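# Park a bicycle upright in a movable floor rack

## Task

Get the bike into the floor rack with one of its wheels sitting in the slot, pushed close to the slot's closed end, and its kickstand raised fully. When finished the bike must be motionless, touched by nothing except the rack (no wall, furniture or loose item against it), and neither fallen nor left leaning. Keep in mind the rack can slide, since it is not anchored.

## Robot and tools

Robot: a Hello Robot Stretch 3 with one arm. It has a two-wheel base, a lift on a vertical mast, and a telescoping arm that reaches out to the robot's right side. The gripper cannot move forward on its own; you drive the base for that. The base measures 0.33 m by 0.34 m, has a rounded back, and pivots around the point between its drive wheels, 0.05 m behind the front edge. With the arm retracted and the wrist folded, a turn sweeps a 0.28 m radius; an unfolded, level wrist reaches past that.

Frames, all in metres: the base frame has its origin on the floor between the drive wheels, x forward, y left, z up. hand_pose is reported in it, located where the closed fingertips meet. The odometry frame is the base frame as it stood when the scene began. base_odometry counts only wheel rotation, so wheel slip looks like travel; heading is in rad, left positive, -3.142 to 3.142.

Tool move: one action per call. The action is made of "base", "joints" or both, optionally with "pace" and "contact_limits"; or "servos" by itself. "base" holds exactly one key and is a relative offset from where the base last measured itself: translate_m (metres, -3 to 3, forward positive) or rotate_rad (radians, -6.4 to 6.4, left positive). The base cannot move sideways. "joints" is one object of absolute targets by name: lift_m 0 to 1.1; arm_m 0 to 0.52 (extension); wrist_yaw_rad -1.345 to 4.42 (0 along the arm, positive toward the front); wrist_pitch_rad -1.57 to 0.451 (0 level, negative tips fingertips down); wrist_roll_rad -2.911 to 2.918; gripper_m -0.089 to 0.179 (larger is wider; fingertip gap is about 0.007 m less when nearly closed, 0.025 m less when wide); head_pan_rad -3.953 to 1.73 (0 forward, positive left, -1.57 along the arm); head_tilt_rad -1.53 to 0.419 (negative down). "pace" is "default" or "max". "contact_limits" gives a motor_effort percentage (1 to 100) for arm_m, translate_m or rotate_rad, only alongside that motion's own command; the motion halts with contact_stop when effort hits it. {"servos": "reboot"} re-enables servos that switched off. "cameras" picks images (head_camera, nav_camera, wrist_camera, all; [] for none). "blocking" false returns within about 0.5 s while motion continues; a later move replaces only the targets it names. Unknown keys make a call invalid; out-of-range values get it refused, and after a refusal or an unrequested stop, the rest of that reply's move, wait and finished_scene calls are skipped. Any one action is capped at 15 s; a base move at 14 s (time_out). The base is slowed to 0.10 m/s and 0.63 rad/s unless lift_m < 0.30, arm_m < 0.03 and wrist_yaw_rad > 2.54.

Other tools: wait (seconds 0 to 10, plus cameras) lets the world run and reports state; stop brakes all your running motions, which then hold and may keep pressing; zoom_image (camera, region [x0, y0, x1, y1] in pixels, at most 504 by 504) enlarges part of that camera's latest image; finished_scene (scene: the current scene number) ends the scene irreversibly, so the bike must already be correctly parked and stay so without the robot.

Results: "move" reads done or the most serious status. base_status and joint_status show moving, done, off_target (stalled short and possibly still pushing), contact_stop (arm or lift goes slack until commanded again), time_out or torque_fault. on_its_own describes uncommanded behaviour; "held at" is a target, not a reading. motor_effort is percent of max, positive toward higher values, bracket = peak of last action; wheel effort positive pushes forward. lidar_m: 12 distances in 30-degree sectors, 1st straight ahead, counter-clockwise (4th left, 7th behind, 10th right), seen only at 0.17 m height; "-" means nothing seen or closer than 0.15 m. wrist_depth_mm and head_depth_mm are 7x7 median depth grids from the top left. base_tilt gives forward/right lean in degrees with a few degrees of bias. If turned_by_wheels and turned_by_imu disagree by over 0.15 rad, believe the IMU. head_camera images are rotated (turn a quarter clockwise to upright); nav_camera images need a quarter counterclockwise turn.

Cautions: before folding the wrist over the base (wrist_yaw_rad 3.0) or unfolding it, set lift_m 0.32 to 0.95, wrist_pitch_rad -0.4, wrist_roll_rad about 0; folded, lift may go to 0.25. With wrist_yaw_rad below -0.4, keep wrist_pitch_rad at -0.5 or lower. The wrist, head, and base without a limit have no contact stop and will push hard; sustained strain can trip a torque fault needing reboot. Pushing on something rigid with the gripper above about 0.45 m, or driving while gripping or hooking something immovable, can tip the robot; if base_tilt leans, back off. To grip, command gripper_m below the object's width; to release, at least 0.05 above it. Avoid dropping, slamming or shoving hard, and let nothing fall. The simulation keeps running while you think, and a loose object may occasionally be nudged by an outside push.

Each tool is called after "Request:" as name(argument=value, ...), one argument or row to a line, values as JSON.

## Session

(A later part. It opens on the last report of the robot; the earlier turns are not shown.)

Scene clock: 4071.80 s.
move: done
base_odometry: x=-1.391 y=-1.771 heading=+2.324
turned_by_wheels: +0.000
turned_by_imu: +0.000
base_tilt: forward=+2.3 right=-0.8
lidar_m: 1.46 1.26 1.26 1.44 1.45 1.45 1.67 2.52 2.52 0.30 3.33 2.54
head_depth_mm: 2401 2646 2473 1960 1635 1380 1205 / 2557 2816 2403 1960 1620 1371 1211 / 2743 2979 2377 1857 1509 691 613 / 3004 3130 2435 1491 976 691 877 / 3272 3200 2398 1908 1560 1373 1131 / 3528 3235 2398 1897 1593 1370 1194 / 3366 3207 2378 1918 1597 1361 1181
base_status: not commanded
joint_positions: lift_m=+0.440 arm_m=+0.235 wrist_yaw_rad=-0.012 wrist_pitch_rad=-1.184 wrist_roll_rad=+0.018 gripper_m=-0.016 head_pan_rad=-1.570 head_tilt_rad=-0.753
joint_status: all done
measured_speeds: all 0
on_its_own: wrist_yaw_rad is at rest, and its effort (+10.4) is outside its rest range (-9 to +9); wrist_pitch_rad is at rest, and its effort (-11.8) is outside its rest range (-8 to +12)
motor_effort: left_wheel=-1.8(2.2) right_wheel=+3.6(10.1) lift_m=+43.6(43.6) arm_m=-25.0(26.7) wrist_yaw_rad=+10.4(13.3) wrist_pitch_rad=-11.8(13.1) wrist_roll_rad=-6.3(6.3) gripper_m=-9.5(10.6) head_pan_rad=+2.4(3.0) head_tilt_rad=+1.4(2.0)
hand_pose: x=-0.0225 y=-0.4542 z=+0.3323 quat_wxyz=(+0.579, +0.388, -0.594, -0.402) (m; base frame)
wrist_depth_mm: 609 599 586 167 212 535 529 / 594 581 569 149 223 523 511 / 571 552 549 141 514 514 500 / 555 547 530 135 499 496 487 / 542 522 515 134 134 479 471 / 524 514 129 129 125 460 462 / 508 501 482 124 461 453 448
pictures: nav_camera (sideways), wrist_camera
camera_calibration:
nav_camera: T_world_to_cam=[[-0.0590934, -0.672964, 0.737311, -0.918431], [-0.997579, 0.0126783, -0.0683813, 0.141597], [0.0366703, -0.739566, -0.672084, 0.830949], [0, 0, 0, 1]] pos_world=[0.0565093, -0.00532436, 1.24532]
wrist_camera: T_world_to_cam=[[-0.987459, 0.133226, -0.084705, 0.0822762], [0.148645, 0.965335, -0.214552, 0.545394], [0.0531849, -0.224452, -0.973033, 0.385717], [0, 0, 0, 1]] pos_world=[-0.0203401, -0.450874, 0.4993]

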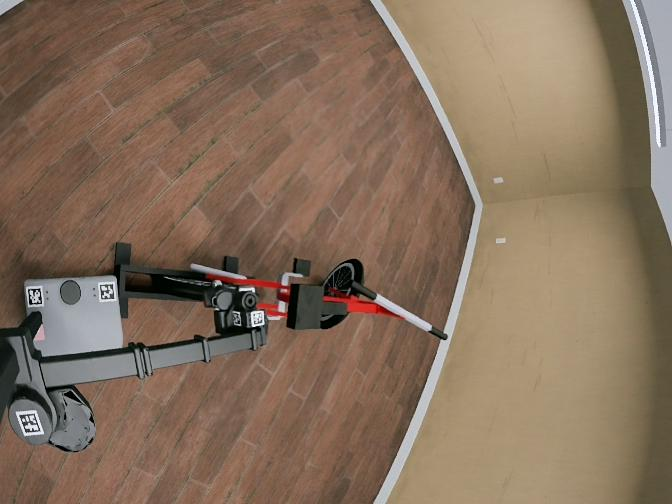

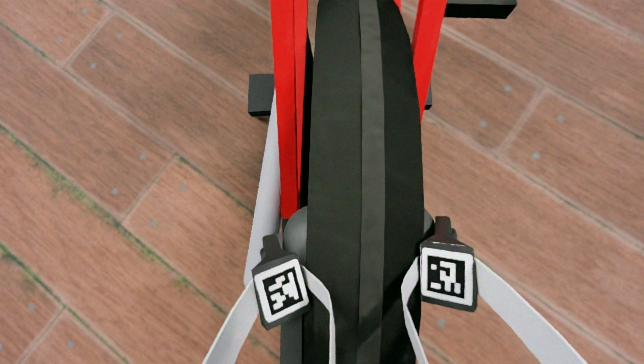

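Request:
move(
  joints={"arm_m": 0.195},
  cameras=["wrist_camera"],
)

Request:
move(
  joints={"arm_m": 0.16},
  cameras=["wrist_camera","nav_camera"],
)

Scene clock: 4075.77 s.
move: done
base_odometry: x=-1.391 y=-1.771 heading=+2.324
turned_by_wheels: +0.000
turned_by_imu: -0.001
base_tilt: forward=+2.3 right=-0.7
lidar_m: 1.46 1.26 1.26 1.45 1.45 1.45 1.67 2.52 1.06 0.28 3.34 2.56
head_depth_mm: 2384 2663 2465 1975 1631 1392 1212 / 2587 2841 2294 1963 1621 1390 1202 / 2725 2983 2444 1379 979 1187 612 / 3040 3121 2457 1780 1334 1041 663 / 3283 3246 2416 1914 1576 1370 1116 / 3549 3228 2372 1905 1603 1353 1189 / 3422 3165 2366 1917 1581 1354 1189
base_status: not commanded
joint_positions: lift_m=+0.440 arm_m=+0.195 wrist_yaw_rad=-0.014 wrist_pitch_rad=-1.198 wrist_roll_rad=+0.025 gripper_m=-0.016 head_pan_rad=-1.570 head_tilt_rad=-0.753
joint_status: all done
measured_speeds: all 0
on_its_own: wrist_yaw_rad is at rest, and its effort (+12.4) is outside its rest range (-9 to +9); wrist_pitch_rad is at rest, and its effort (-10.1) is outside its rest range (-8 to +12)
motor_effort: left_wheel=-1.3(1.9) right_wheel=+1.5(3.5) lift_m=+52.3(52.4) arm_m=-25.1(28.6) wrist_yaw_rad=+12.4(12.5) wrist_pitch_rad=-10.1(14.6) wrist_roll_rad=-8.5(8.5) gripper_m=-9.9(10.6) head_pan_rad=+2.5(3.2) head_tilt_rad=+1.3(1.9)
hand_pose: x=-0.0226 y=-0.4108 z=+0.3313 quat_wxyz=(+0.574, +0.390, -0.594, -0.408) (m; base frame)
wrist_depth_mm: 607 583 576 152 157 540 521 / 585 574 555 145 519 521 510 / 565 555 542 138 506 508 493 / 547 539 528 137 496 496 484 / 540 525 513 134 131 482 472 / 525 512 128 131 125 463 457 / 504 495 486 129 462 453 451
pictures: wrist_camera
camera_calibration:
wrist_camera: T_world_to_cam=[[-0.986111, 0.142332, -0.0855956, 0.0804154], [0.156997, 0.966977, -0.200767, 0.499555], [0.0541934, -0.211417, -0.975892, 0.40081], [0, 0, 0, 1]] pos_world=[-0.0208514, -0.409766, 0.498324]

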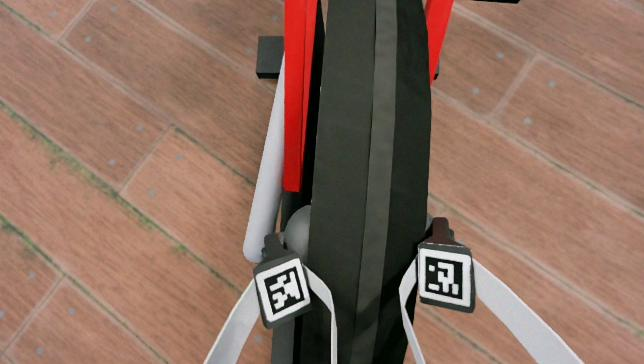

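Scene clock: 4077.40 s.
move: done
base_odometry: x=-1.391 y=-1.771 heading=+2.324
turned_by_wheels: +0.000
turned_by_imu: +0.000
base_tilt: forward=+2.3 right=-0.8
lidar_m: 1.47 1.26 1.26 1.45 1.45 1.45 1.66 2.52 1.03 0.25 3.33 2.56
head_depth_mm: 2401 2592 2412 1967 1621 1390 1208 / 2569 2804 2401 1972 1585 1382 1207 / 2741 3002 2468 1321 932 1207 610 / 3000 3124 2421 1885 1495 1255 624 / 3285 3233 2394 1921 1593 1368 1152 / 3578 3200 2392 1916 1605 1367 1195 / 3395 3218 2385 1913 1576 1357 1183
base_status: not commanded
joint_positions: lift_m=+0.440 arm_m=+0.160 wrist_yaw_rad=-0.016 wrist_pitch_rad=-1.226 wrist_roll_rad=+0.031 gripper_m=-0.016 head_pan_rad=-1.570 head_tilt_rad=-0.753
joint_status: all done
measured_speeds: all 0
on_its_own: wrist_yaw_rad is at rest, and its effort (+15.0) is outside its rest range (-9 to +9)
motor_effort: left_wheel=-0.8(1.3) right_wheel=+2.7(3.3) lift_m=+46.6(52.4) arm_m=-20.7(28.3) wrist_yaw_rad=+15.0(15.8) wrist_pitch_rad=-4.5(11.2) wrist_roll_rad=-10.5(10.6) gripper_m=-9.3(10.7) head_pan_rad=+2.8(3.5) head_tilt_rad=+1.2(2.3)
hand_pose: x=-0.0226 y=-0.3688 z=+0.3294 quat_wxyz=(+0.566, +0.396, -0.590, -0.418) (m; base frame)
wrist_depth_mm: 586 576 557 145 133 524 506 / 573 562 544 146 126 511 505 / 554 545 543 272 124 501 488 / 548 538 523 139 124 493 481 / 535 517 513 135 125 480 470 / 521 513 502 131 128 460 457 / 508 498 322 135 466 459 451
pictures: nav_camera (sideways), wrist_camera
camera_calibration:
nav_camera: T_world_to_cam=[[-0.0590923, -0.672941, 0.737332, -0.918458], [-0.997579, 0.0126745, -0.0683817, 0.141597], [0.0366716, -0.739588, -0.67206, 0.830918], [0, 0, 0, 1]] pos_world=[0.0565093, -0.00532607, 1.24532]
wrist_camera: T_world_to_cam=[[-0.984695, 0.152703, -0.0840066, 0.0775616], [0.16535, 0.970879, -0.173359, 0.451234], [0.0550878, -0.184596, -0.981269, 0.41954], [0, 0, 0, 1]] pos_world=[-0.0213486, -0.372492, 0.496423]

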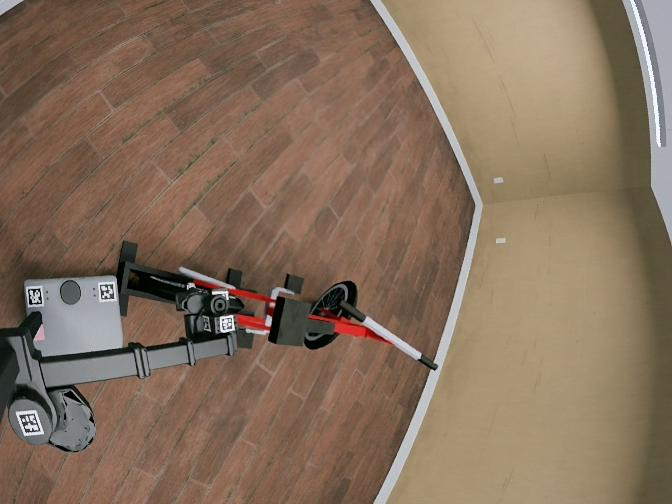

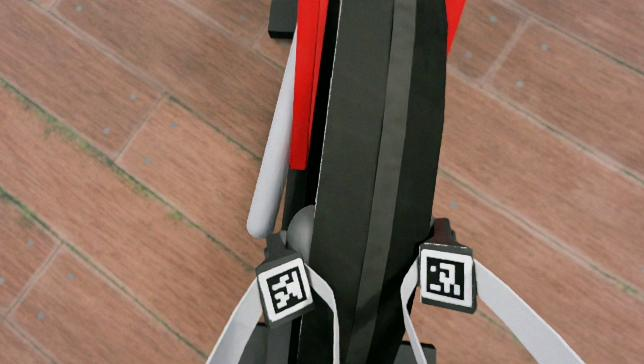

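Request:
move(
  joints={"gripper_m": 0.179},
  cameras=[],
)

Request:
move(
  joints={"lift_m": 0.95, "arm_m": 0.1, "wrist_pitch_rad": -1.4},
)

Scene clock: 4083.00 s.
move: done
base_odometry: x=-1.391 y=-1.771 heading=+2.324
turned_by_wheels: +0.000
turned_by_imu: -0.001
base_tilt: forward=+2.4 right=-0.8
lidar_m: 1.46 1.26 1.26 1.44 1.45 1.45 1.67 2.52 0.63 0.25 3.34 2.55
head_depth_mm: 2391 2606 2404 1967 1632 1386 1216 / 2578 2832 2447 1907 1579 1381 1204 / 2736 3003 2459 1290 933 1179 611 / 2971 3174 2426 1899 1532 1255 624 / 3280 3241 2410 1923 1598 1378 1136 / 3517 3190 2406 1916 1596 1363 1192 / 3443 3180 2383 1902 1579 1355 1192
base_status: not commanded
joint_positions: lift_m=+0.440 arm_m=+0.160 wrist_yaw_rad=-0.002 wrist_pitch_rad=-1.253 wrist_roll_rad=+0.005 gripper_m=+0.179 head_pan_rad=-1.570 head_tilt_rad=-0.753
joint_status: all done
measured_speeds: all 0
motor_effort: left_wheel=-0.8(0.9) right_wheel=+2.8(3.3) lift_m=+25.8(47.0) arm_m=+19.9(19.9) wrist_yaw_rad=+1.3(15.0) wrist_pitch_rad=+0.9(4.6) wrist_roll_rad=-1.8(10.6) gripper_m=-0.2(83.1) head_pan_rad=+2.8(3.3) head_tilt_rad=+1.5(2.0)
hand_pose: x=-0.0217 y=-0.3621 z=+0.3278 quat_wxyz=(+0.571, +0.413, -0.574, -0.416) (m; base frame)
wrist_depth_mm: 574 558 557 245 134 516 507 / 563 547 542 303 131 502 495 / 547 537 529 284 126 498 489 / 535 529 519 294 124 489 481 / 530 513 512 192 129 482 132 / 523 142 500 158 138 473 112 / 510 125 485 176 452 462 458
pictures: none
No camera images: "cameras" was empty.

Scene clock: 4088.47 s.
move: done
base_odometry: x=-1.391 y=-1.771 heading=+2.324
turned_by_wheels: +0.000
turned_by_imu: -0.001
base_tilt: forward=+2.3 right=-0.8
lidar_m: 1.47 1.26 1.26 1.44 1.45 1.45 1.67 2.52 0.63 0.25 3.34 2.55
head_depth_mm: 2375 2631 - - - 1388 1206 / 2559 2825 - - - 1182 1208 / 2799 3007 2658 - - 1107 1205 / 3025 3157 2633 - - 323 901 / 3234 3223 2424 1932 1598 1318 1175 / 3538 3200 2404 1918 1600 1307 1193 / 3371 3202 2398 1893 1580 1356 1189
base_status: not commanded
joint_positions: lift_m=+0.950 arm_m=+0.100 wrist_yaw_rad=-0.001 wrist_pitch_rad=-1.396 wrist_roll_rad=+0.004 gripper_m=+0.179 head_pan_rad=-1.570 head_tilt_rad=-0.753
joint_status: all done
measured_speeds: all 0
motor_effort: left_wheel=-0.4(0.9) right_wheel=+3.1(3.4) lift_m=+30.0(31.6) arm_m=-19.0(21.0) wrist_yaw_rad=+1.2(2.8) wrist_pitch_rad=-1.2(2.7) wrist_roll_rad=-1.4(1.8) gripper_m=+0.8(1.8) head_pan_rad=+2.0(3.5) head_tilt_rad=+0.8(2.1)
hand_pose: x=-0.0217 y=-0.2657 z=+0.8322 quat_wxyz=(+0.540, +0.453, -0.543, -0.456) (m; base frame)
wrist_depth_mm: - - - - 846 995 986 / - - - - - - 990 / - - - - - 975 - / - - - - - - 995 / - - - - - 998 131 / - 142 - - - - 112 / - 125 - - - - -
pictures: head_camera (sideways), nav_camera (sideways), wrist_camera
camera_calibration:
head_camera: T_world_to_cam=[[-0.0231918, 0.656974, -0.753557, 0.999233], [0.999277, -0.00747384, -0.0372701, 0.0436923], [-0.0301174, -0.753876, -0.656326, 0.810286], [0, 0, 0, 1]] pos_world=[0.00391705, -0.0452875, 1.28642]
nav_camera: T_world_to_cam=[[-0.0590926, -0.672941, 0.737332, -0.918458], [-0.997579, 0.0126749, -0.0683817, 0.141597], [0.0366712, -0.739588, -0.67206, 0.830918], [0, 0, 0, 1]] pos_world=[0.0565093, -0.00532609, 1.24532]
wrist_camera: T_world_to_cam=[[-0.990786, 0.123799, -0.0549251, 0.0730216], [0.124353, 0.992215, -0.00677004, 0.304301], [0.0536593, -0.0135378, -0.998468, 0.991605], [0, 0, 0, 1]] pos_world=[-0.0187008, -0.297548, 0.996156]

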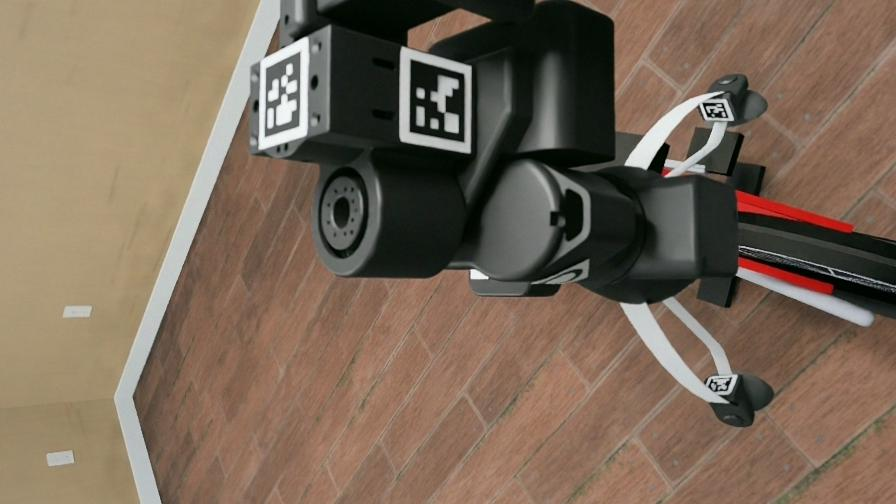

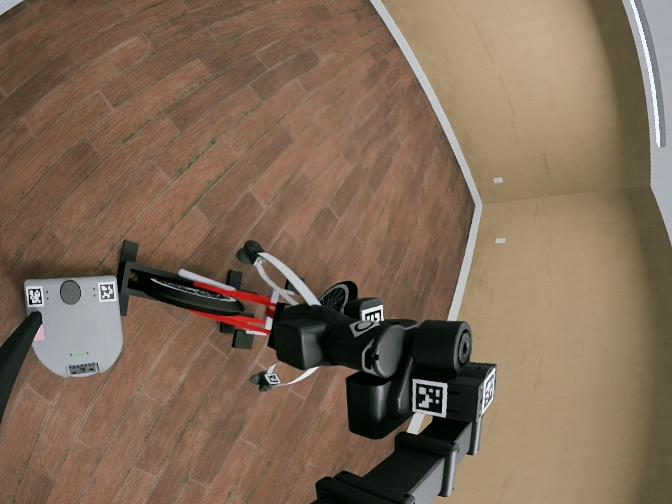

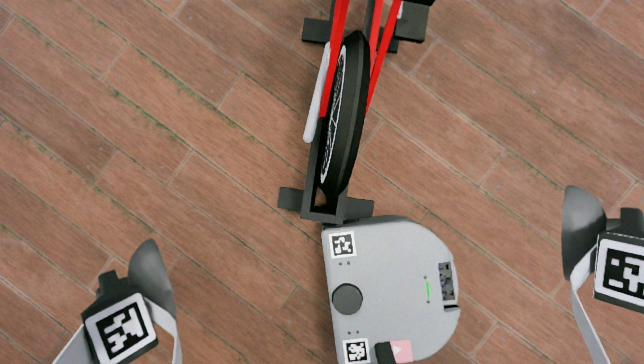

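Request:
move(
  base={"rotate_rad": -0.2},
  cameras=[],
)

Request:
move(
  base={"translate_m": 0.12},
  joints={"wrist_pitch_rad": -1.25},
)

Scene clock: 4098.07 s.
move: done
base_odometry: x=-1.391 y=-1.771 heading=+2.124
turned_by_wheels: -0.200
turned_by_imu: -0.199
base_tilt: forward=+2.3 right=-0.8
lidar_m: 1.70 1.29 1.25 1.32 1.48 1.45 1.53 2.17 2.52 0.25 0.25 3.33
head_depth_mm: 2227 2436 - - - 1391 1212 / 2293 2572 - - - 1308 1208 / 2440 2735 2640 - - 1305 1205 / 2588 2858 2624 - - 323 1174 / 2750 3004 2421 1555 1330 1010 898 / 2928 3070 2399 1920 1588 1302 1188 / 3088 3217 2390 1911 1591 1364 1186
base_status: done
joint_positions: lift_m=+0.950 arm_m=+0.100 wrist_yaw_rad=-0.001 wrist_pitch_rad=-1.396 wrist_roll_rad=+0.004 gripper_m=+0.179 head_pan_rad=-1.570 head_tilt_rad=-0.753
joint_status: not commanded
measured_speeds: all 0
motor_effort: left_wheel=+5.8(9.8) right_wheel=-4.5(9.8) lift_m=+29.3(30.1) arm_m=-19.3(19.3) wrist_yaw_rad=+0.6(2.5) wrist_pitch_rad=-0.7(1.3) wrist_roll_rad=-1.5(1.7) gripper_m=+0.9(1.2) head_pan_rad=+2.6(3.1) head_tilt_rad=+1.8(2.1)
hand_pose: x=-0.0217 y=-0.2657 z=+0.8322 quat_wxyz=(+0.540, +0.453, -0.543, -0.456) (m; base frame)
wrist_depth_mm: - - - 830 - 987 997 / - - - 793 - - 987 / - - - - - - 984 / - - - - - - - / - - - - - - 132 / - 142 - - - - 112 / - 125 - - - - 988
pictures: none
No camera images: "cameras" was empty.

Scene clock: 4100.40 s.
move: done
base_odometry: x=-1.454 y=-1.669 heading=+2.124
turned_by_wheels: +0.000
turned_by_imu: +0.000
base_tilt: forward=+2.3 right=-0.8
lidar_m: 1.61 1.22 1.19 1.26 1.58 1.55 1.63 2.32 0.26 0.25 3.32 3.24
head_depth_mm: 2281 2487 - - - 1393 1211 / 2405 2652 - - - 1306 1205 / 2514 2797 2637 - - 1024 1161 / 2657 2897 2625 - - 934 985 / 2788 3005 2427 1922 1558 1373 1197 / 2979 3153 2397 1905 1606 1313 1193 / 3187 3172 2394 1897 1585 1356 1181
base_status: done
joint_positions: lift_m=+0.950 arm_m=+0.100 wrist_yaw_rad=-0.001 wrist_pitch_rad=-1.258 wrist_roll_rad=+0.004 gripper_m=+0.179 head_pan_rad=-1.570 head_tilt_rad=-0.753
joint_status: all done
measured_speeds: all 0
motor_effort: left_wheel=+5.1(9.8) right_wheel=+2.1(6.1) lift_m=+28.1(29.4) arm_m=-18.8(19.7) wrist_yaw_rad=+1.4(2.1) wrist_pitch_rad=+1.3(3.4) wrist_roll_rad=-1.3(1.7) gripper_m=+1.1(1.7) head_pan_rad=+3.2(3.7) head_tilt_rad=+1.3(2.2)
hand_pose: x=-0.0217 y=-0.3009 z=+0.8375 quat_wxyz=(+0.570, +0.415, -0.573, -0.418) (m; base frame)
wrist_depth_mm: - - - - - - - / - - - - - - - / - - - - - - - / - - - - - 996 986 / - - - - - 983 132 / - 142 - - 1000 973 112 / - 125 - 999 - 967 947
pictures: head_camera (sideways), nav_camera (sideways), wrist_camera
camera_calibration:
head_camera: T_world_to_cam=[[-0.0231918, 0.656974, -0.753557, 0.999233], [0.999277, -0.00747385, -0.0372701, 0.0436923], [-0.0301174, -0.753876, -0.656326, 0.810286], [0, 0, 0, 1]] pos_world=[0.00391705, -0.0452875, 1.28642]
nav_camera: T_world_to_cam=[[-0.0590926, -0.672941, 0.737332, -0.918458], [-0.997579, 0.0126749, -0.0683817, 0.141597], [0.0366712, -0.739588, -0.67206, 0.830918], [0, 0, 0, 1]] pos_world=[0.0565093, -0.0053261, 1.24532]
wrist_camera: T_world_to_cam=[[-0.990809, 0.114947, -0.0713056, 0.0886872], [0.124231, 0.981824, -0.143483, 0.450598], [0.0535166, -0.151022, -0.987081, 0.945532], [0, 0, 0, 1]] pos_world=[-0.0187078, -0.309806, 1.00429]

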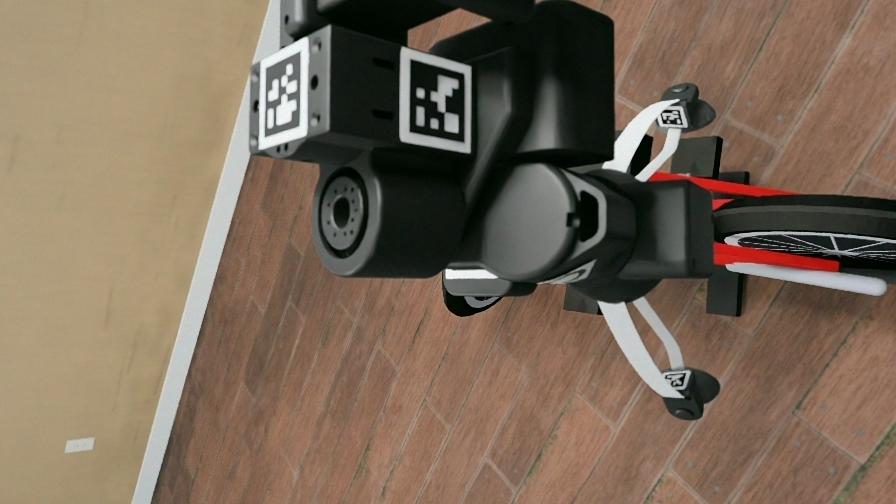

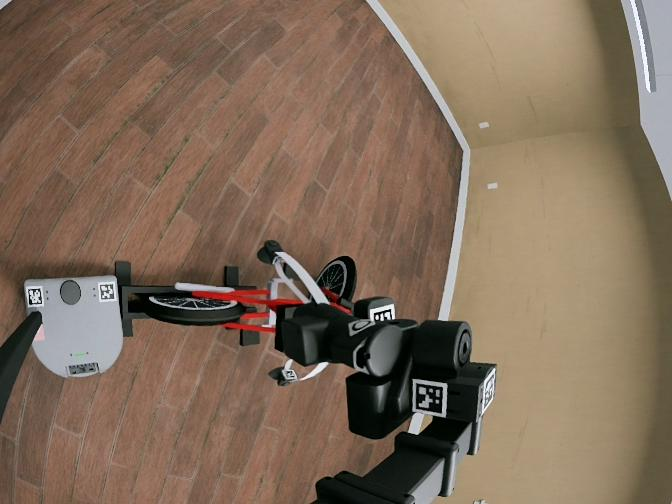

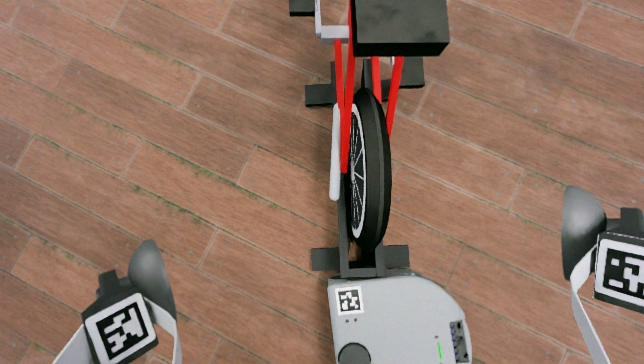

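Request:
move(
  base={"translate_m": -0.04},
  joints={"arm_m": 0.24},
  cameras=[],
)

Request:
move(
  joints={"lift_m": 0.44},
  cameras=["wrist_camera"],
)

Scene clock: 4110.17 s.
move: done
base_odometry: x=-1.433 y=-1.703 heading=+2.124
turned_by_wheels: +0.000
turned_by_imu: -0.001
base_tilt: forward=+2.3 right=-0.8
lidar_m: 1.64 1.24 1.21 1.28 1.55 1.51 1.60 2.27 0.65 0.24 3.36 3.26
head_depth_mm: 2252 312 - 1917 1633 1398 1202 / 2373 331 348 1972 1588 1386 1197 / 2484 329 347 1862 944 1293 1199 / 2644 352 354 400 1248 1146 913 / 2779 3031 2415 1774 1564 1366 1157 / 2958 3146 2391 1920 1570 1365 1198 / 3155 3204 2386 1898 1587 1357 1177
base_status: done
joint_positions: lift_m=+0.950 arm_m=+0.240 wrist_yaw_rad=-0.001 wrist_pitch_rad=-1.257 wrist_roll_rad=+0.004 gripper_m=+0.179 head_pan_rad=-1.570 head_tilt_rad=-0.753
joint_status: all done
measured_speeds: all 0
motor_effort: left_wheel=+2.0(3.9) right_wheel=-3.2(8.4) lift_m=+25.0(26.4) arm_m=+19.1(21.2) wrist_yaw_rad=+1.4(2.0) wrist_pitch_rad=+1.0(1.8) wrist_roll_rad=-1.5(1.6) gripper_m=-0.2(1.4) head_pan_rad=+3.2(3.2) head_tilt_rad=+1.0(2.1)
hand_pose: x=-0.0217 y=-0.4411 z=+0.8375 quat_wxyz=(+0.571, +0.415, -0.573, -0.417) (m; base frame)
wrist_depth_mm: - - - - - - - / - - - 853 - - - / - - - - - - - / - - - - - - - / - - - - - - 132 / - 141 - - - 994 112 / - 125 - - 984 956 944
pictures: none
No camera images: "cameras" was empty.

Scene clock: 4115.63 s.
move: done
base_odometry: x=-1.433 y=-1.703 heading=+2.124
turned_by_wheels: +0.000
turned_by_imu: -0.001
base_tilt: forward=+2.3 right=-0.8
lidar_m: 1.64 1.24 1.21 1.28 1.55 1.52 1.59 2.26 0.65 0.24 3.33 3.27
head_depth_mm: 2273 2501 2502 1977 1630 1391 1210 / 2368 2628 2470 1949 1627 1387 1209 / 2492 2767 2421 1899 983 690 615 / 2625 2918 2442 1403 1246 685 847 / 2762 3037 2398 1862 1572 1369 1130 / 2968 3142 2381 1904 1592 1374 1189 / 3164 3172 2368 1904 1590 1363 1195
base_status: not commanded
joint_positions: lift_m=+0.440 arm_m=+0.240 wrist_yaw_rad=-0.001 wrist_pitch_rad=-1.257 wrist_roll_rad=+0.004 gripper_m=+0.179 head_pan_rad=-1.570 head_tilt_rad=-0.753
joint_status: all done
measured_speeds: all 0
motor_effort: left_wheel=+2.0(2.4) right_wheel=-3.5(4.0) lift_m=+22.6(24.0) arm_m=+9.3(19.2) wrist_yaw_rad=+1.1(2.3) wrist_pitch_rad=+0.8(1.8) wrist_roll_rad=-1.4(1.6) gripper_m=+1.1(2.0) head_pan_rad=+2.4(3.4) head_tilt_rad=+1.3(2.7)
hand_pose: x=-0.0217 y=-0.4412 z=+0.3276 quat_wxyz=(+0.571, +0.415, -0.573, -0.417) (m; base frame)
wrist_depth_mm: 571 557 547 184 180 333 509 / 558 548 538 198 147 506 492 / 551 537 527 215 134 496 489 / 541 528 516 249 127 491 479 / 531 519 512 287 126 121 132 / 517 141 500 285 124 469 112 / 508 125 491 326 124 464 455
pictures: wrist_camera
camera_calibration:
wrist_camera: T_world_to_cam=[[-0.99083, 0.114717, -0.0713873, 0.0683756], [0.124072, 0.981691, -0.144528, 0.515431], [0.0535004, -0.15206, -0.986922, 0.420486], [0, 0, 0, 1]] pos_world=[-0.018698, -0.449899, 0.494363]

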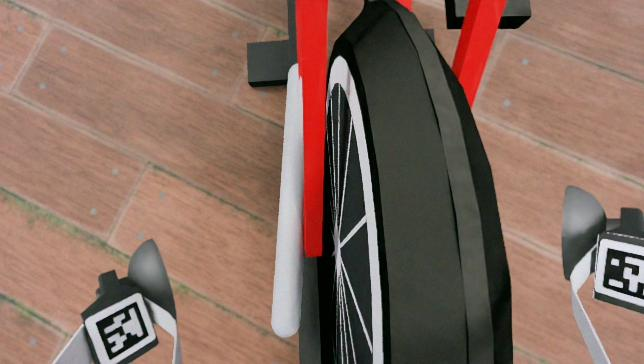

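Request:
move(
  base={"translate_m": -0.02},
  cameras=[],
)

Request:
move(
  joints={"gripper_m": -0.02},
  cameras=["wrist_camera"],
)

Request:
move(
  base={"translate_m": 0.03},
  cameras=["wrist_camera","nav_camera"],
)

Scene clock: 4123.10 s.
move: done
base_odometry: x=-1.423 y=-1.720 heading=+2.124
turned_by_wheels: +0.000
turned_by_imu: -0.001
base_tilt: forward=+2.4 right=-0.8
lidar_m: 1.66 1.25 1.22 1.29 1.54 1.50 1.58 2.24 0.64 0.24 3.37 3.28
head_depth_mm: 2240 2488 2485 1971 1629 1390 1213 / 2398 2608 2455 1957 1628 1397 1210 / 2509 2752 2384 1947 1502 690 611 / 2627 2864 2468 1168 937 685 852 / 2773 3014 2425 1868 1566 1343 1042 / 2969 3126 2411 1909 1595 1368 1188 / 3104 3169 2401 1915 1580 1358 1187
base_status: done
joint_positions: lift_m=+0.440 arm_m=+0.240 wrist_yaw_rad=-0.001 wrist_pitch_rad=-1.257 wrist_roll_rad=+0.004 gripper_m=+0.179 head_pan_rad=-1.570 head_tilt_rad=-0.753
joint_status: not commanded
measured_speeds: all 0
motor_effort: left_wheel=+0.7(3.6) right_wheel=-4.7(9.1) lift_m=+22.9(23.0) arm_m=+2.1(4.0) wrist_yaw_rad=+1.0(2.1) wrist_pitch_rad=+1.8(1.8) wrist_roll_rad=-1.2(1.6) gripper_m=+0.7(1.5) head_pan_rad=+2.8(3.2) head_tilt_rad=+1.6(1.8)
hand_pose: x=-0.0217 y=-0.4412 z=+0.3276 quat_wxyz=(+0.571, +0.415, -0.573, -0.417) (m; base frame)
wrist_depth_mm: 568 561 548 183 190 515 508 / 560 548 542 163 196 507 497 / 554 542 529 151 134 496 488 / 537 527 513 142 126 487 479 / 523 522 509 135 120 480 132 / 526 142 501 133 114 477 113 / 512 125 491 325 113 466 454
pictures: none
No camera images: "cameras" was empty.

Scene clock: 4125.63 s.
move: done
base_odometry: x=-1.423 y=-1.720 heading=+2.124
turned_by_wheels: +0.000
turned_by_imu: -0.001
base_tilt: forward=+2.3 right=-0.8
lidar_m: 1.65 1.26 1.22 1.29 1.54 1.50 1.58 2.24 2.55 0.24 3.37 3.29
head_depth_mm: 2246 2490 2512 1956 1636 1391 1211 / 2347 2631 2488 1972 1644 1382 1209 / 2476 2735 2368 1944 1542 687 611 / 2615 2896 2450 1270 923 685 848 / 2797 3054 2421 1821 1575 1325 1048 / 2978 3150 2377 1916 1590 1368 1192 / 3133 3210 2371 1887 1590 1353 1184
base_status: not commanded
joint_positions: lift_m=+0.440 arm_m=+0.240 wrist_yaw_rad=-0.007 wrist_pitch_rad=-1.251 wrist_roll_rad=+0.001 gripper_m=-0.019 head_pan_rad=-1.570 head_tilt_rad=-0.753
joint_status: all done
measured_speeds: all 0
motor_effort: left_wheel=-0.1(0.9) right_wheel=+8.9(9.3) lift_m=+23.6(23.7) arm_m=-2.8(2.9) wrist_yaw_rad=+5.8(7.3) wrist_pitch_rad=+0.1(1.8) wrist_roll_rad=-0.6(1.7) gripper_m=-29.9(98.7) head_pan_rad=+2.7(3.4) head_tilt_rad=+1.4(2.0)
hand_pose: x=-0.0220 y=-0.4426 z=+0.3279 quat_wxyz=(+0.572, +0.412, -0.574, -0.417) (m; base frame)
wrist_depth_mm: 572 563 550 208 193 517 512 / 561 550 542 157 510 511 500 / 547 537 529 147 507 496 495 / 538 533 519 136 492 492 482 / 528 517 511 129 133 481 475 / 513 510 500 129 115 124 468 / 508 495 484 121 113 461 458
pictures: wrist_camera
camera_calibration:
wrist_camera: T_world_to_cam=[[-0.990554, 0.117227, -0.071133, 0.0692684], [0.126817, 0.980502, -0.150111, 0.518254], [0.052149, -0.157714, -0.986107, 0.417802], [0, 0, 0, 1]] pos_world=[-0.0188973, -0.450376, 0.49472]

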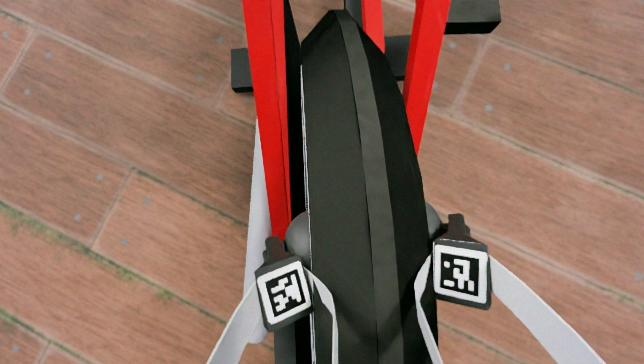

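Scene clock: 4127.20 s.
move: done
base_odometry: x=-1.438 y=-1.694 heading=+2.124
turned_by_wheels: +0.000
turned_by_imu: +0.000
base_tilt: forward=+2.3 right=-0.8
lidar_m: 1.63 1.24 1.21 1.27 1.56 1.52 1.61 2.28 2.57 0.25 3.36 3.26
head_depth_mm: 2242 2484 2481 1961 1624 1392 1213 / 2361 2640 2508 1952 1629 1383 1205 / 2495 2765 2396 1940 1575 689 612 / 2612 2918 2445 1325 926 686 849 / 2837 3036 2429 1867 1518 1331 1129 / 2978 3140 2427 1912 1587 1366 1191 / 3119 3186 2372 1913 1580 1362 1185
base_status: done
joint_positions: lift_m=+0.440 arm_m=+0.240 wrist_yaw_rad=-0.004 wrist_pitch_rad=-1.223 wrist_roll_rad=-0.006 gripper_m=-0.016 head_pan_rad=-1.570 head_tilt_rad=-0.753
joint_status: not commanded
measured_speeds: all 0
motor_effort: left_wheel=+2.6(5.4) right_wheel=+2.0(23.3) lift_m=+14.2(23.8) arm_m=-6.2(6.2) wrist_yaw_rad=+3.6(8.3) wrist_pitch_rad=-4.9(6.6) wrist_roll_rad=+1.9(2.0) gripper_m=-9.9(30.0) head_pan_rad=+3.0(3.2) head_tilt_rad=+1.8(2.1)
hand_pose: x=-0.0219 y=-0.4497 z=+0.3296 quat_wxyz=(+0.580, +0.406, -0.578, -0.406) (m; base frame)
wrist_depth_mm: 593 580 562 332 313 332 522 / 579 566 553 164 205 519 510 / 557 551 539 155 221 505 499 / 547 538 528 137 498 494 485 / 529 523 512 133 132 487 475 / 520 510 504 129 124 123 464 / 508 500 485 122 465 457 451
pictures: nav_camera (sideways), wrist_camera
camera_calibration:
nav_camera: T_world_to_cam=[[-0.0590868, -0.672941, 0.737332, -0.918458], [-0.997579, 0.0126664, -0.0683817, 0.141597], [0.0366776, -0.739587, -0.67206, 0.830918], [0, 0, 0, 1]] pos_world=[0.0565094, -0.00532566, 1.24532]
wrist_camera: T_world_to_cam=[[-0.991756, 0.106043, -0.0719392, 0.0655675], [0.117404, 0.976909, -0.178507, 0.533082], [0.0513487, -0.185481, -0.981305, 0.404291], [0, 0, 0, 1]] pos_world=[-0.0183186, -0.452738, 0.496609]

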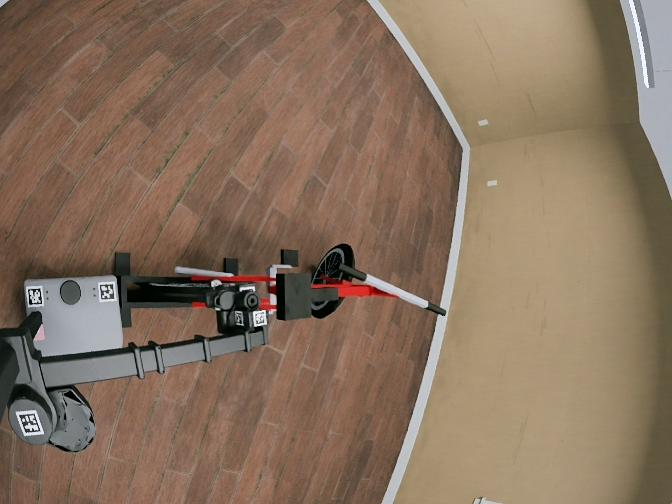

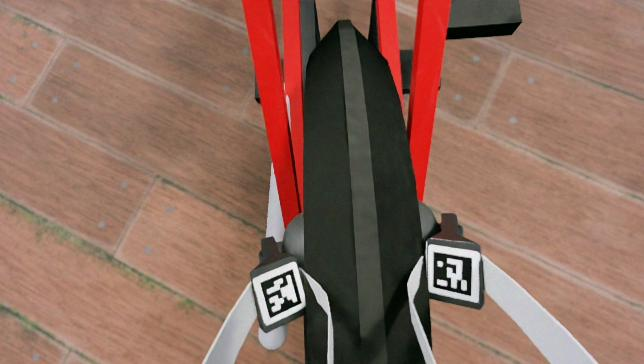

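Request:
move(
  joints={"arm_m": 0.19},
  cameras=["wrist_camera"],
)

Request:
move(
  joints={"arm_m": 0.16},
  cameras=["wrist_camera","nav_camera"],
)

Scene clock: 4137.93 s.
move: done
base_odometry: x=-1.438 y=-1.694 heading=+2.124
turned_by_wheels: +0.000
turned_by_imu: -0.001
base_tilt: forward=+2.3 right=-0.8
lidar_m: 1.63 1.23 1.21 1.27 1.56 1.53 1.61 2.28 2.57 0.22 3.35 3.26
head_depth_mm: 2261 2478 2504 1976 1637 1396 1206 / 2358 2616 2480 1953 1622 1394 1207 / 2478 2800 2355 1898 1548 1192 613 / 2654 2844 2405 1381 925 997 652 / 2795 3016 2393 1934 1608 1374 1147 / 2943 3155 2409 1930 1598 1363 1187 / 3172 3227 2409 1900 1590 1356 1181
base_status: not commanded
joint_positions: lift_m=+0.440 arm_m=+0.190 wrist_yaw_rad=-0.015 wrist_pitch_rad=-1.207 wrist_roll_rad=+0.009 gripper_m=-0.016 head_pan_rad=-1.570 head_tilt_rad=-0.753
joint_status: all done
measured_speeds: all 0
on_its_own: wrist_yaw_rad is at rest, and its effort (+12.4) is outside its rest range (-9 to +9)
motor_effort: left_wheel=+0.9(2.7) right_wheel=+5.7(6.0) lift_m=+20.3(20.3) arm_m=-21.0(22.4) wrist_yaw_rad=+12.4(14.1) wrist_pitch_rad=-7.7(8.5) wrist_roll_rad=-3.1(3.4) gripper_m=-10.6(11.1) head_pan_rad=+2.5(3.3) head_tilt_rad=+1.1(2.1)
hand_pose: x=-0.0226 y=-0.4036 z=+0.3306 quat_wxyz=(+0.577, +0.395, -0.587, -0.408) (m; base frame)
wrist_depth_mm: 595 584 577 188 198 532 526 / 586 563 565 156 216 523 512 / 570 551 539 144 242 510 500 / 551 535 525 135 497 493 484 / 536 528 516 132 131 480 475 / 519 507 129 126 120 123 461 / 509 499 486 120 463 455 453
pictures: wrist_camera
camera_calibration:
wrist_camera: T_world_to_cam=[[-0.988426, 0.129571, -0.0789, 0.0718807], [0.142662, 0.970774, -0.192993, 0.491142], [0.0515878, -0.202015, -0.978023, 0.406153], [0, 0, 0, 1]] pos_world=[-0.0199711, -0.404052, 0.497685]

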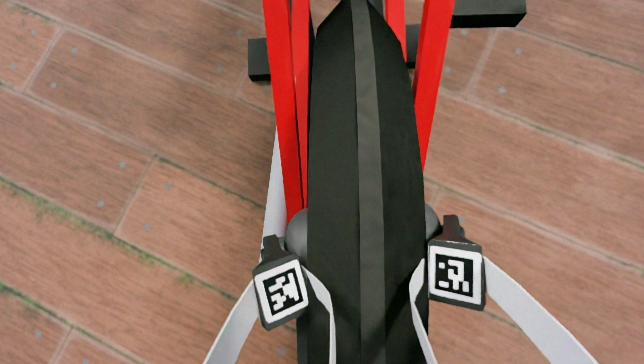

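Scene clock: 4139.30 s.
move: done
base_odometry: x=-1.438 y=-1.694 heading=+2.124
turned_by_wheels: +0.000
turned_by_imu: +0.000
base_tilt: forward=+2.3 right=-0.8
lidar_m: 1.63 1.24 1.21 1.28 1.56 1.52 1.61 2.28 1.00 0.21 3.35 3.27
head_depth_mm: 2262 2475 2487 1978 1624 1394 1212 / 2362 2608 2382 1958 1625 1395 1207 / 2490 2762 2467 1790 1410 1168 605 / 2621 2856 2422 1882 1283 989 623 / 2793 3015 2402 1914 1604 1369 1151 / 2898 3152 2404 1904 1598 1360 1187 / 3145 3160 2388 1910 1591 1358 1187
base_status: not commanded
joint_positions: lift_m=+0.440 arm_m=+0.160 wrist_yaw_rad=-0.016 wrist_pitch_rad=-1.209 wrist_roll_rad=+0.018 gripper_m=-0.016 head_pan_rad=-1.570 head_tilt_rad=-0.753
joint_status: all done
measured_speeds: all 0
on_its_own: wrist_yaw_rad is at rest, and its effort (+14.6) is outside its rest range (-9 to +9)
motor_effort: left_wheel=+1.1(1.2) right_wheel=+5.2(6.0) lift_m=+27.3(27.7) arm_m=-20.4(24.4) wrist_yaw_rad=+14.6(15.3) wrist_pitch_rad=-7.6(10.8) wrist_roll_rad=-6.1(6.3) gripper_m=-10.4(11.4) head_pan_rad=+3.1(3.1) head_tilt_rad=+0.5(1.9)
hand_pose: x=-0.0227 y=-0.3732 z=+0.3306 quat_wxyz=(+0.573, +0.393, -0.590, -0.411) (m; base frame)
wrist_depth_mm: 605 591 572 178 199 528 523 / 587 572 559 153 213 519 510 / 566 551 547 143 242 509 496 / 544 538 529 132 492 495 484 / 536 522 519 129 126 484 472 / 526 510 502 129 124 123 462 / 507 498 480 122 464 455 451
pictures: nav_camera (sideways), wrist_camera
camera_calibration:
nav_camera: T_world_to_cam=[[-0.0590867, -0.672941, 0.737332, -0.918458], [-0.997579, 0.0126662, -0.0683817, 0.141597], [0.0366777, -0.739587, -0.67206, 0.830918], [0, 0, 0, 1]] pos_world=[0.0565094, -0.00532566, 1.24532]
wrist_camera: T_world_to_cam=[[-0.986818, 0.139627, -0.0818203, 0.072574], [0.153026, 0.969585, -0.191017, 0.460756], [0.0526607, -0.201019, -0.978171, 0.41266], [0, 0, 0, 1]] pos_world=[-0.0206214, -0.373923, 0.497602]

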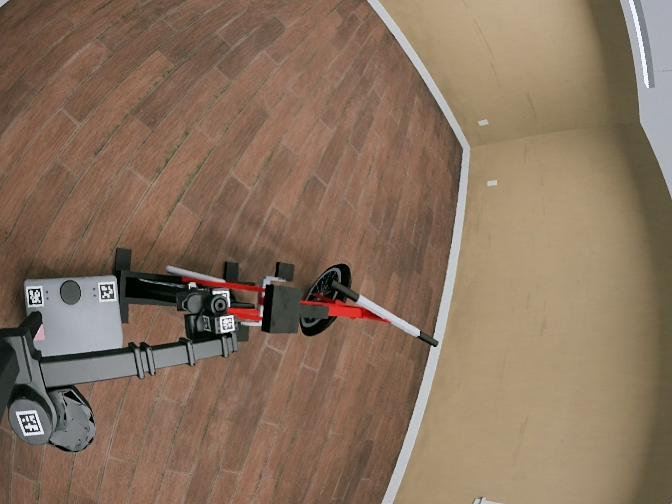

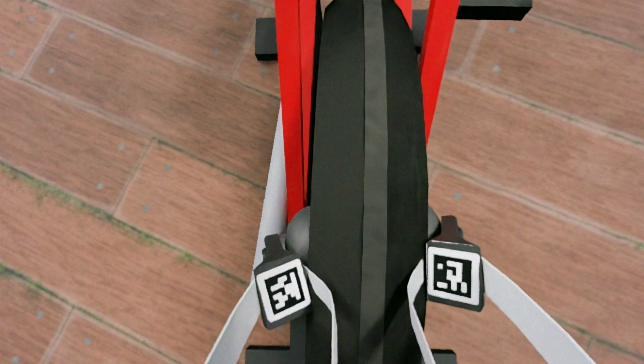

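Request:
move(
  joints={"gripper_m": 0.179},
  cameras=[],
)

Request:
move(
  joints={"lift_m": 0.95, "wrist_pitch_rad": -1.4},
)

Scene clock: 4144.37 s.
move: done
base_odometry: x=-1.438 y=-1.694 heading=+2.124
turned_by_wheels: +0.000
turned_by_imu: -0.001
base_tilt: forward=+2.3 right=-0.8
lidar_m: 1.63 1.24 1.21 1.27 1.57 1.53 1.61 2.28 0.61 0.21 3.36 3.25
head_depth_mm: 2252 2473 2493 1970 1643 1392 1206 / 2375 2624 2464 1958 1615 1395 1205 / 2495 2771 2464 1791 980 1140 607 / 2669 2886 2433 1939 1568 1155 625 / 2772 3048 2424 1917 1608 1372 1151 / 2980 3131 2420 1926 1595 1364 1194 / 3156 3185 2363 1906 1579 1363 1189
base_status: not commanded
joint_positions: lift_m=+0.440 arm_m=+0.160 wrist_yaw_rad=-0.002 wrist_pitch_rad=-1.248 wrist_roll_rad=+0.003 gripper_m=+0.179 head_pan_rad=-1.570 head_tilt_rad=-0.753
joint_status: all done
measured_speeds: all 0
motor_effort: left_wheel=+0.9(1.2) right_wheel=+4.2(5.8) lift_m=+30.3(30.3) arm_m=+4.6(7.9) wrist_yaw_rad=+1.7(16.2) wrist_pitch_rad=-0.4(7.8) wrist_roll_rad=-1.1(6.3) gripper_m=+0.9(82.6) head_pan_rad=+2.2(3.4) head_tilt_rad=+1.3(2.3)
hand_pose: x=-0.0217 y=-0.3633 z=+0.3280 quat_wxyz=(+0.573, +0.412, -0.575, -0.415) (m; base frame)
wrist_depth_mm: 576 568 547 218 145 513 511 / 562 551 545 274 137 508 502 / 546 546 531 262 130 492 491 / 541 526 521 292 125 486 479 / 529 515 512 293 126 478 132 / 526 142 500 328 131 466 112 / 511 125 491 266 133 463 452
pictures: none
No camera images: "cameras" was empty.

Scene clock: 4149.83 s.
move: done
base_odometry: x=-1.438 y=-1.694 heading=+2.124
turned_by_wheels: +0.000
turned_by_imu: -0.001
base_tilt: forward=+2.3 right=-0.8
lidar_m: 1.63 1.24 1.21 1.27 1.57 1.52 1.61 2.28 0.61 0.21 3.34 3.26
head_depth_mm: 2276 2463 - 1817 1629 1385 1211 / 2393 2571 290 284 1633 1361 1209 / 2505 2730 290 291 476 1149 1206 / 2631 2929 304 295 333 1152 901 / 2803 3032 2411 1920 1500 1367 1168 / 2975 3173 2411 1926 1593 1316 1191 / 3173 3231 2391 1908 1579 1359 1184
base_status: not commanded
joint_positions: lift_m=+0.950 arm_m=+0.160 wrist_yaw_rad=-0.002 wrist_pitch_rad=-1.396 wrist_roll_rad=+0.003 gripper_m=+0.179 head_pan_rad=-1.570 head_tilt_rad=-0.753
joint_status: all done
measured_speeds: all 0
motor_effort: left_wheel=+0.8(1.3) right_wheel=+4.1(4.5) lift_m=+29.7(31.4) arm_m=+18.6(20.0) wrist_yaw_rad=+1.4(2.7) wrist_pitch_rad=-0.4(3.0) wrist_roll_rad=-1.0(1.3) gripper_m=+0.5(1.6) head_pan_rad=+2.6(3.4) head_tilt_rad=+1.7(2.2)
hand_pose: x=-0.0217 y=-0.3258 z=+0.8322 quat_wxyz=(+0.541, +0.453, -0.543, -0.456) (m; base frame)
wrist_depth_mm: - - - - - 991 989 / - - - - - - - / - - - - - - - / - - - - - - 985 / - - - - - - 132 / - 142 - - - - 112 / - 125 - - - - 997
pictures: head_camera (sideways), nav_camera (sideways), wrist_camera
camera_calibration:
head_camera: T_world_to_cam=[[-0.0231974, 0.656973, -0.753557, 0.999233], [0.999277, -0.00746527, -0.0372701, 0.0436923], [-0.030111, -0.753877, -0.656326, 0.810286], [0, 0, 0, 1]] pos_world=[0.00391744, -0.0452876, 1.28642]
nav_camera: T_world_to_cam=[[-0.0590868, -0.672941, 0.737332, -0.918459], [-0.997579, 0.0126664, -0.0683817, 0.141597], [0.0366776, -0.739587, -0.67206, 0.830918], [0, 0, 0, 1]] pos_world=[0.0565094, -0.00532567, 1.24532]
wrist_camera: T_world_to_cam=[[-0.990843, 0.123416, -0.0547672, 0.0801845], [0.123977, 0.992261, -0.00695572, 0.364041], [0.0534849, -0.0136819, -0.998475, 0.990752], [0, 0, 0, 1]] pos_world=[-0.0186727, -0.357564, 0.996164]

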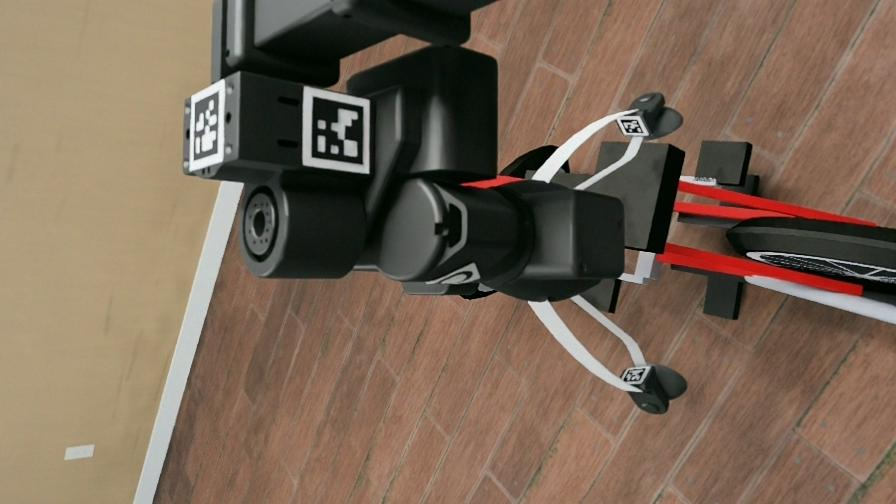

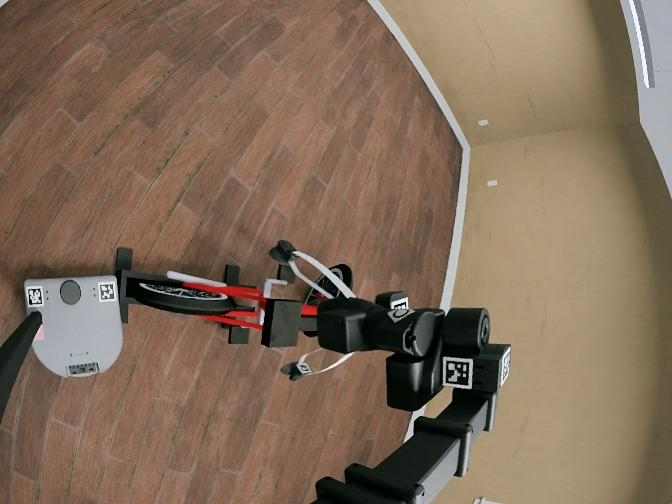

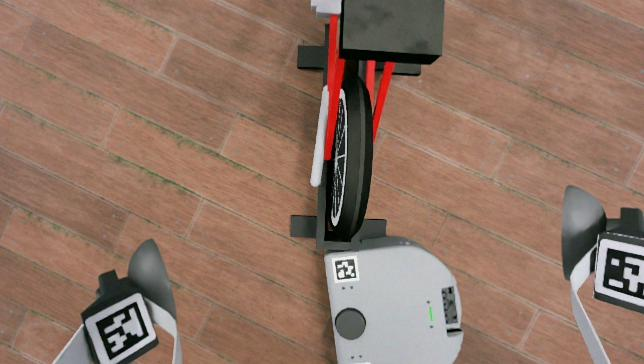

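Request:
zoom_image(
  camera="wrist_camera",
  region=[270, 0, 460, 270],
)

Request:
move(
  base={"rotate_rad": -0.24},
  joints={"arm_m": 0.1},
  cameras=["wrist_camera"],
)

Scaled by 1.867.

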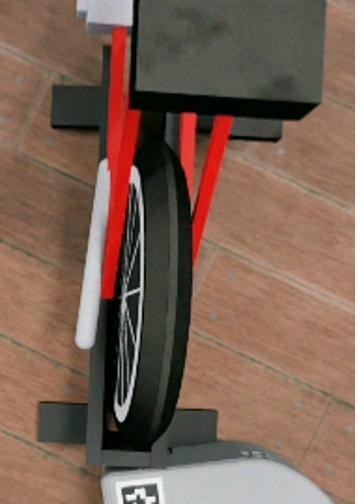

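Scene clock: 4165.33 s.
move: done
base_odometry: x=-1.438 y=-1.694 heading=+1.884
turned_by_wheels: -0.240
turned_by_imu: -0.239
base_tilt: forward=+2.3 right=-0.8
lidar_m: 2.16 1.34 1.21 1.21 1.46 1.53 1.53 1.84 2.57 0.21 0.22 3.25
head_depth_mm: 2165 2417 - - - 1391 1214 / 2226 2483 - - - 1305 1207 / 2296 2574 2641 - - 1306 1195 / 2356 2633 2545 - - 323 1200 / 2430 2730 2407 1226 924 976 888 / 2494 2840 2390 1918 1569 1207 1175 / 2579 2865 2362 1912 1586 1362 1189
base_status: done
joint_positions: lift_m=+0.950 arm_m=+0.100 wrist_yaw_rad=-0.001 wrist_pitch_rad=-1.396 wrist_roll_rad=+0.003 gripper_m=+0.179 head_pan_rad=-1.570 head_tilt_rad=-0.753
joint_status: all done
measured_speeds: all 0
motor_effort: left_wheel=+5.8(10.4) right_wheel=-4.0(9.3) lift_m=+26.6(30.2) arm_m=-19.2(20.8) wrist_yaw_rad=+1.4(2.1) wrist_pitch_rad=-1.0(1.4) wrist_roll_rad=-0.9(1.3) gripper_m=-0.3(1.8) head_pan_rad=+2.5(3.0) head_tilt_rad=+1.6(2.0)
hand_pose: x=-0.0217 y=-0.2657 z=+0.8322 quat_wxyz=(+0.541, +0.454, -0.542, -0.456) (m; base frame)
wrist_depth_mm: - - - 841 - - 993 / - - - - - - 992 / - - - - - - 979 / - - - - - - 981 / - - - - - - 132 / - 142 - - - - 112 / - 125 - - - - -
pictures: wrist_camera
camera_calibration:
wrist_camera: T_world_to_cam=[[-0.990935, 0.122689, -0.0547226, 0.0725509], [0.123229, 0.992356, -0.00659132, 0.304112], [0.0534956, -0.013275, -0.99848, 0.991687], [0, 0, 0, 1]] pos_world=[-0.018633, -0.297524, 0.996154]

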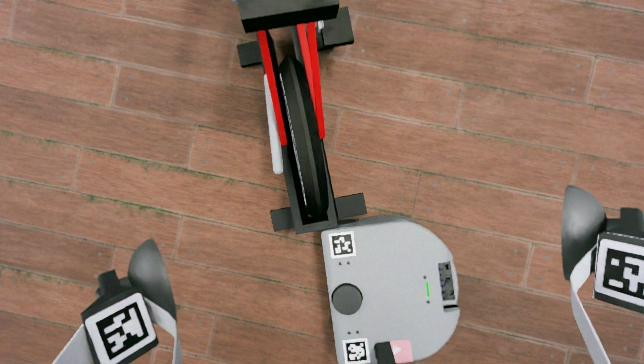

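Request:
move(
  base={"translate_m": -0.45},
  joints={"head_pan_rad": -1.2, "head_tilt_rad": -0.6},
)

Scene clock: 4175.43 s.
move: done
base_odometry: x=-1.300 y=-2.122 heading=+1.884
turned_by_wheels: +0.000
turned_by_imu: -0.003
base_tilt: forward=+2.4 right=-0.8
lidar_m: 2.43 1.51 1.35 1.36 1.22 1.10 1.11 1.33 2.42 2.43 0.70 0.53
head_depth_mm: 2196 2299 2516 2385 1937 - - / 2311 2477 2730 2391 1883 1485 335 / 2455 2670 2886 2362 1846 1527 1235 / 2645 2915 3072 2388 1852 1520 1253 / 2850 3178 3181 2261 1545 1522 1283 / 3063 3351 3284 2343 1293 1269 1223 / 3286 3734 3187 2357 1774 946 1038
base_status: done
joint_positions: lift_m=+0.950 arm_m=+0.100 wrist_yaw_rad=-0.001 wrist_pitch_rad=-1.396 wrist_roll_rad=+0.003 gripper_m=+0.179 head_pan_rad=-1.206 head_tilt_rad=-0.606
joint_status: all done
measured_speeds: all 0
motor_effort: left_wheel=+1.6(4.4) right_wheel=-4.6(8.7) lift_m=+24.2(24.2) arm_m=-12.5(17.0) wrist_yaw_rad=+0.6(2.6) wrist_pitch_rad=-0.9(1.5) wrist_roll_rad=-1.1(1.3) gripper_m=+0.7(1.6) head_pan_rad=+2.6(5.0) head_tilt_rad=+2.6(5.4)
hand_pose: x=-0.0217 y=-0.2657 z=+0.8322 quat_wxyz=(+0.541, +0.454, -0.542, -0.456) (m; base frame)
wrist_depth_mm: 802 - - - - 990 985 / - 911 - - - 990 992 / - - - - - - - / - - - - - - - / - 924 - - - - 132 / - 142 - - - - 112 / - 125 - - - - -
pictures: head_camera (sideways), nav_camera (sideways), wrist_camera
camera_calibration:
head_camera: T_world_to_cam=[[-0.214044, 0.495731, -0.841686, 1.11528], [0.938129, 0.344442, -0.035703, 0.0420321], [0.272213, -0.797252, -0.538786, 0.655532], [0, 0, 0, 1]] pos_world=[0.0208448, -0.0447347, 1.29341]
nav_camera: T_world_to_cam=[[0.143656, -0.542059, 0.82797, -1.03785], [-0.932848, -0.353488, -0.0695705, 0.142763], [0.330389, -0.762377, -0.55644, 0.678718], [0, 0, 0, 1]] pos_world=[0.0580278, 0.0053303, 1.2469]
wrist_camera: T_world_to_cam=[[-0.990935, 0.122688, -0.0547226, 0.0725503], [0.123228, 0.992356, -0.00659144, 0.304112], [0.0534956, -0.013275, -0.99848, 0.99168], [0, 0, 0, 1]] pos_world=[-0.018633, -0.297524, 0.996147]

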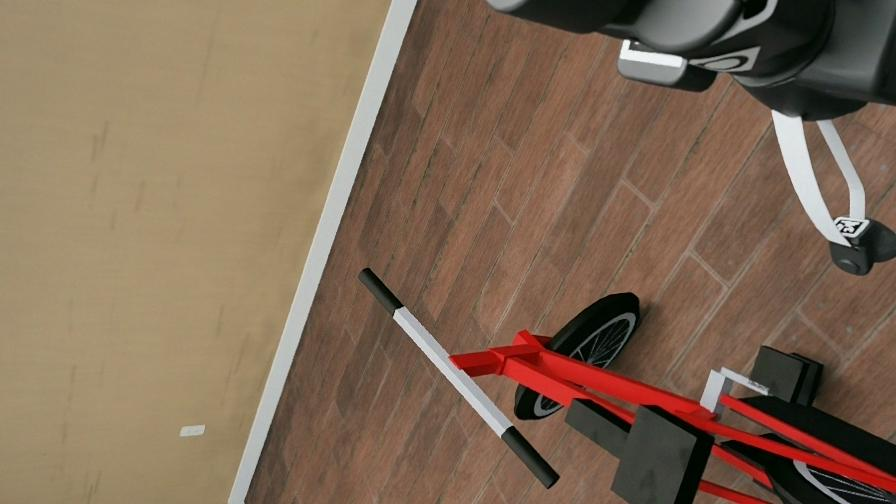

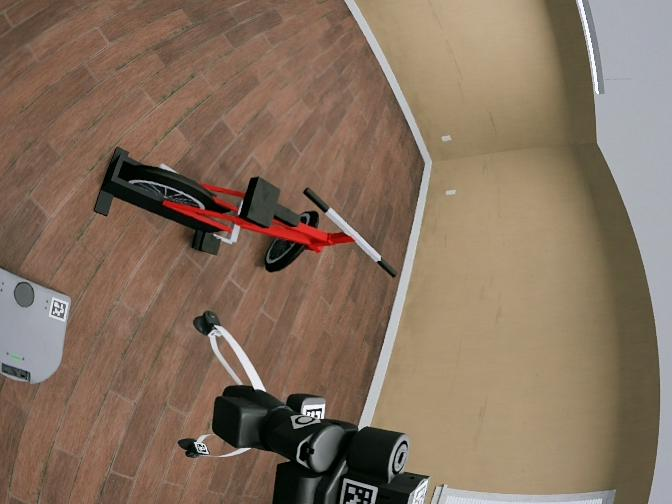

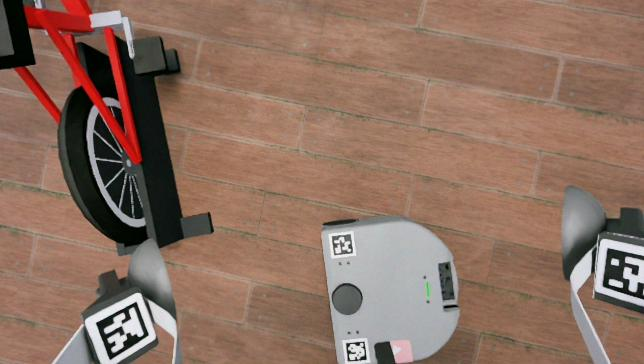

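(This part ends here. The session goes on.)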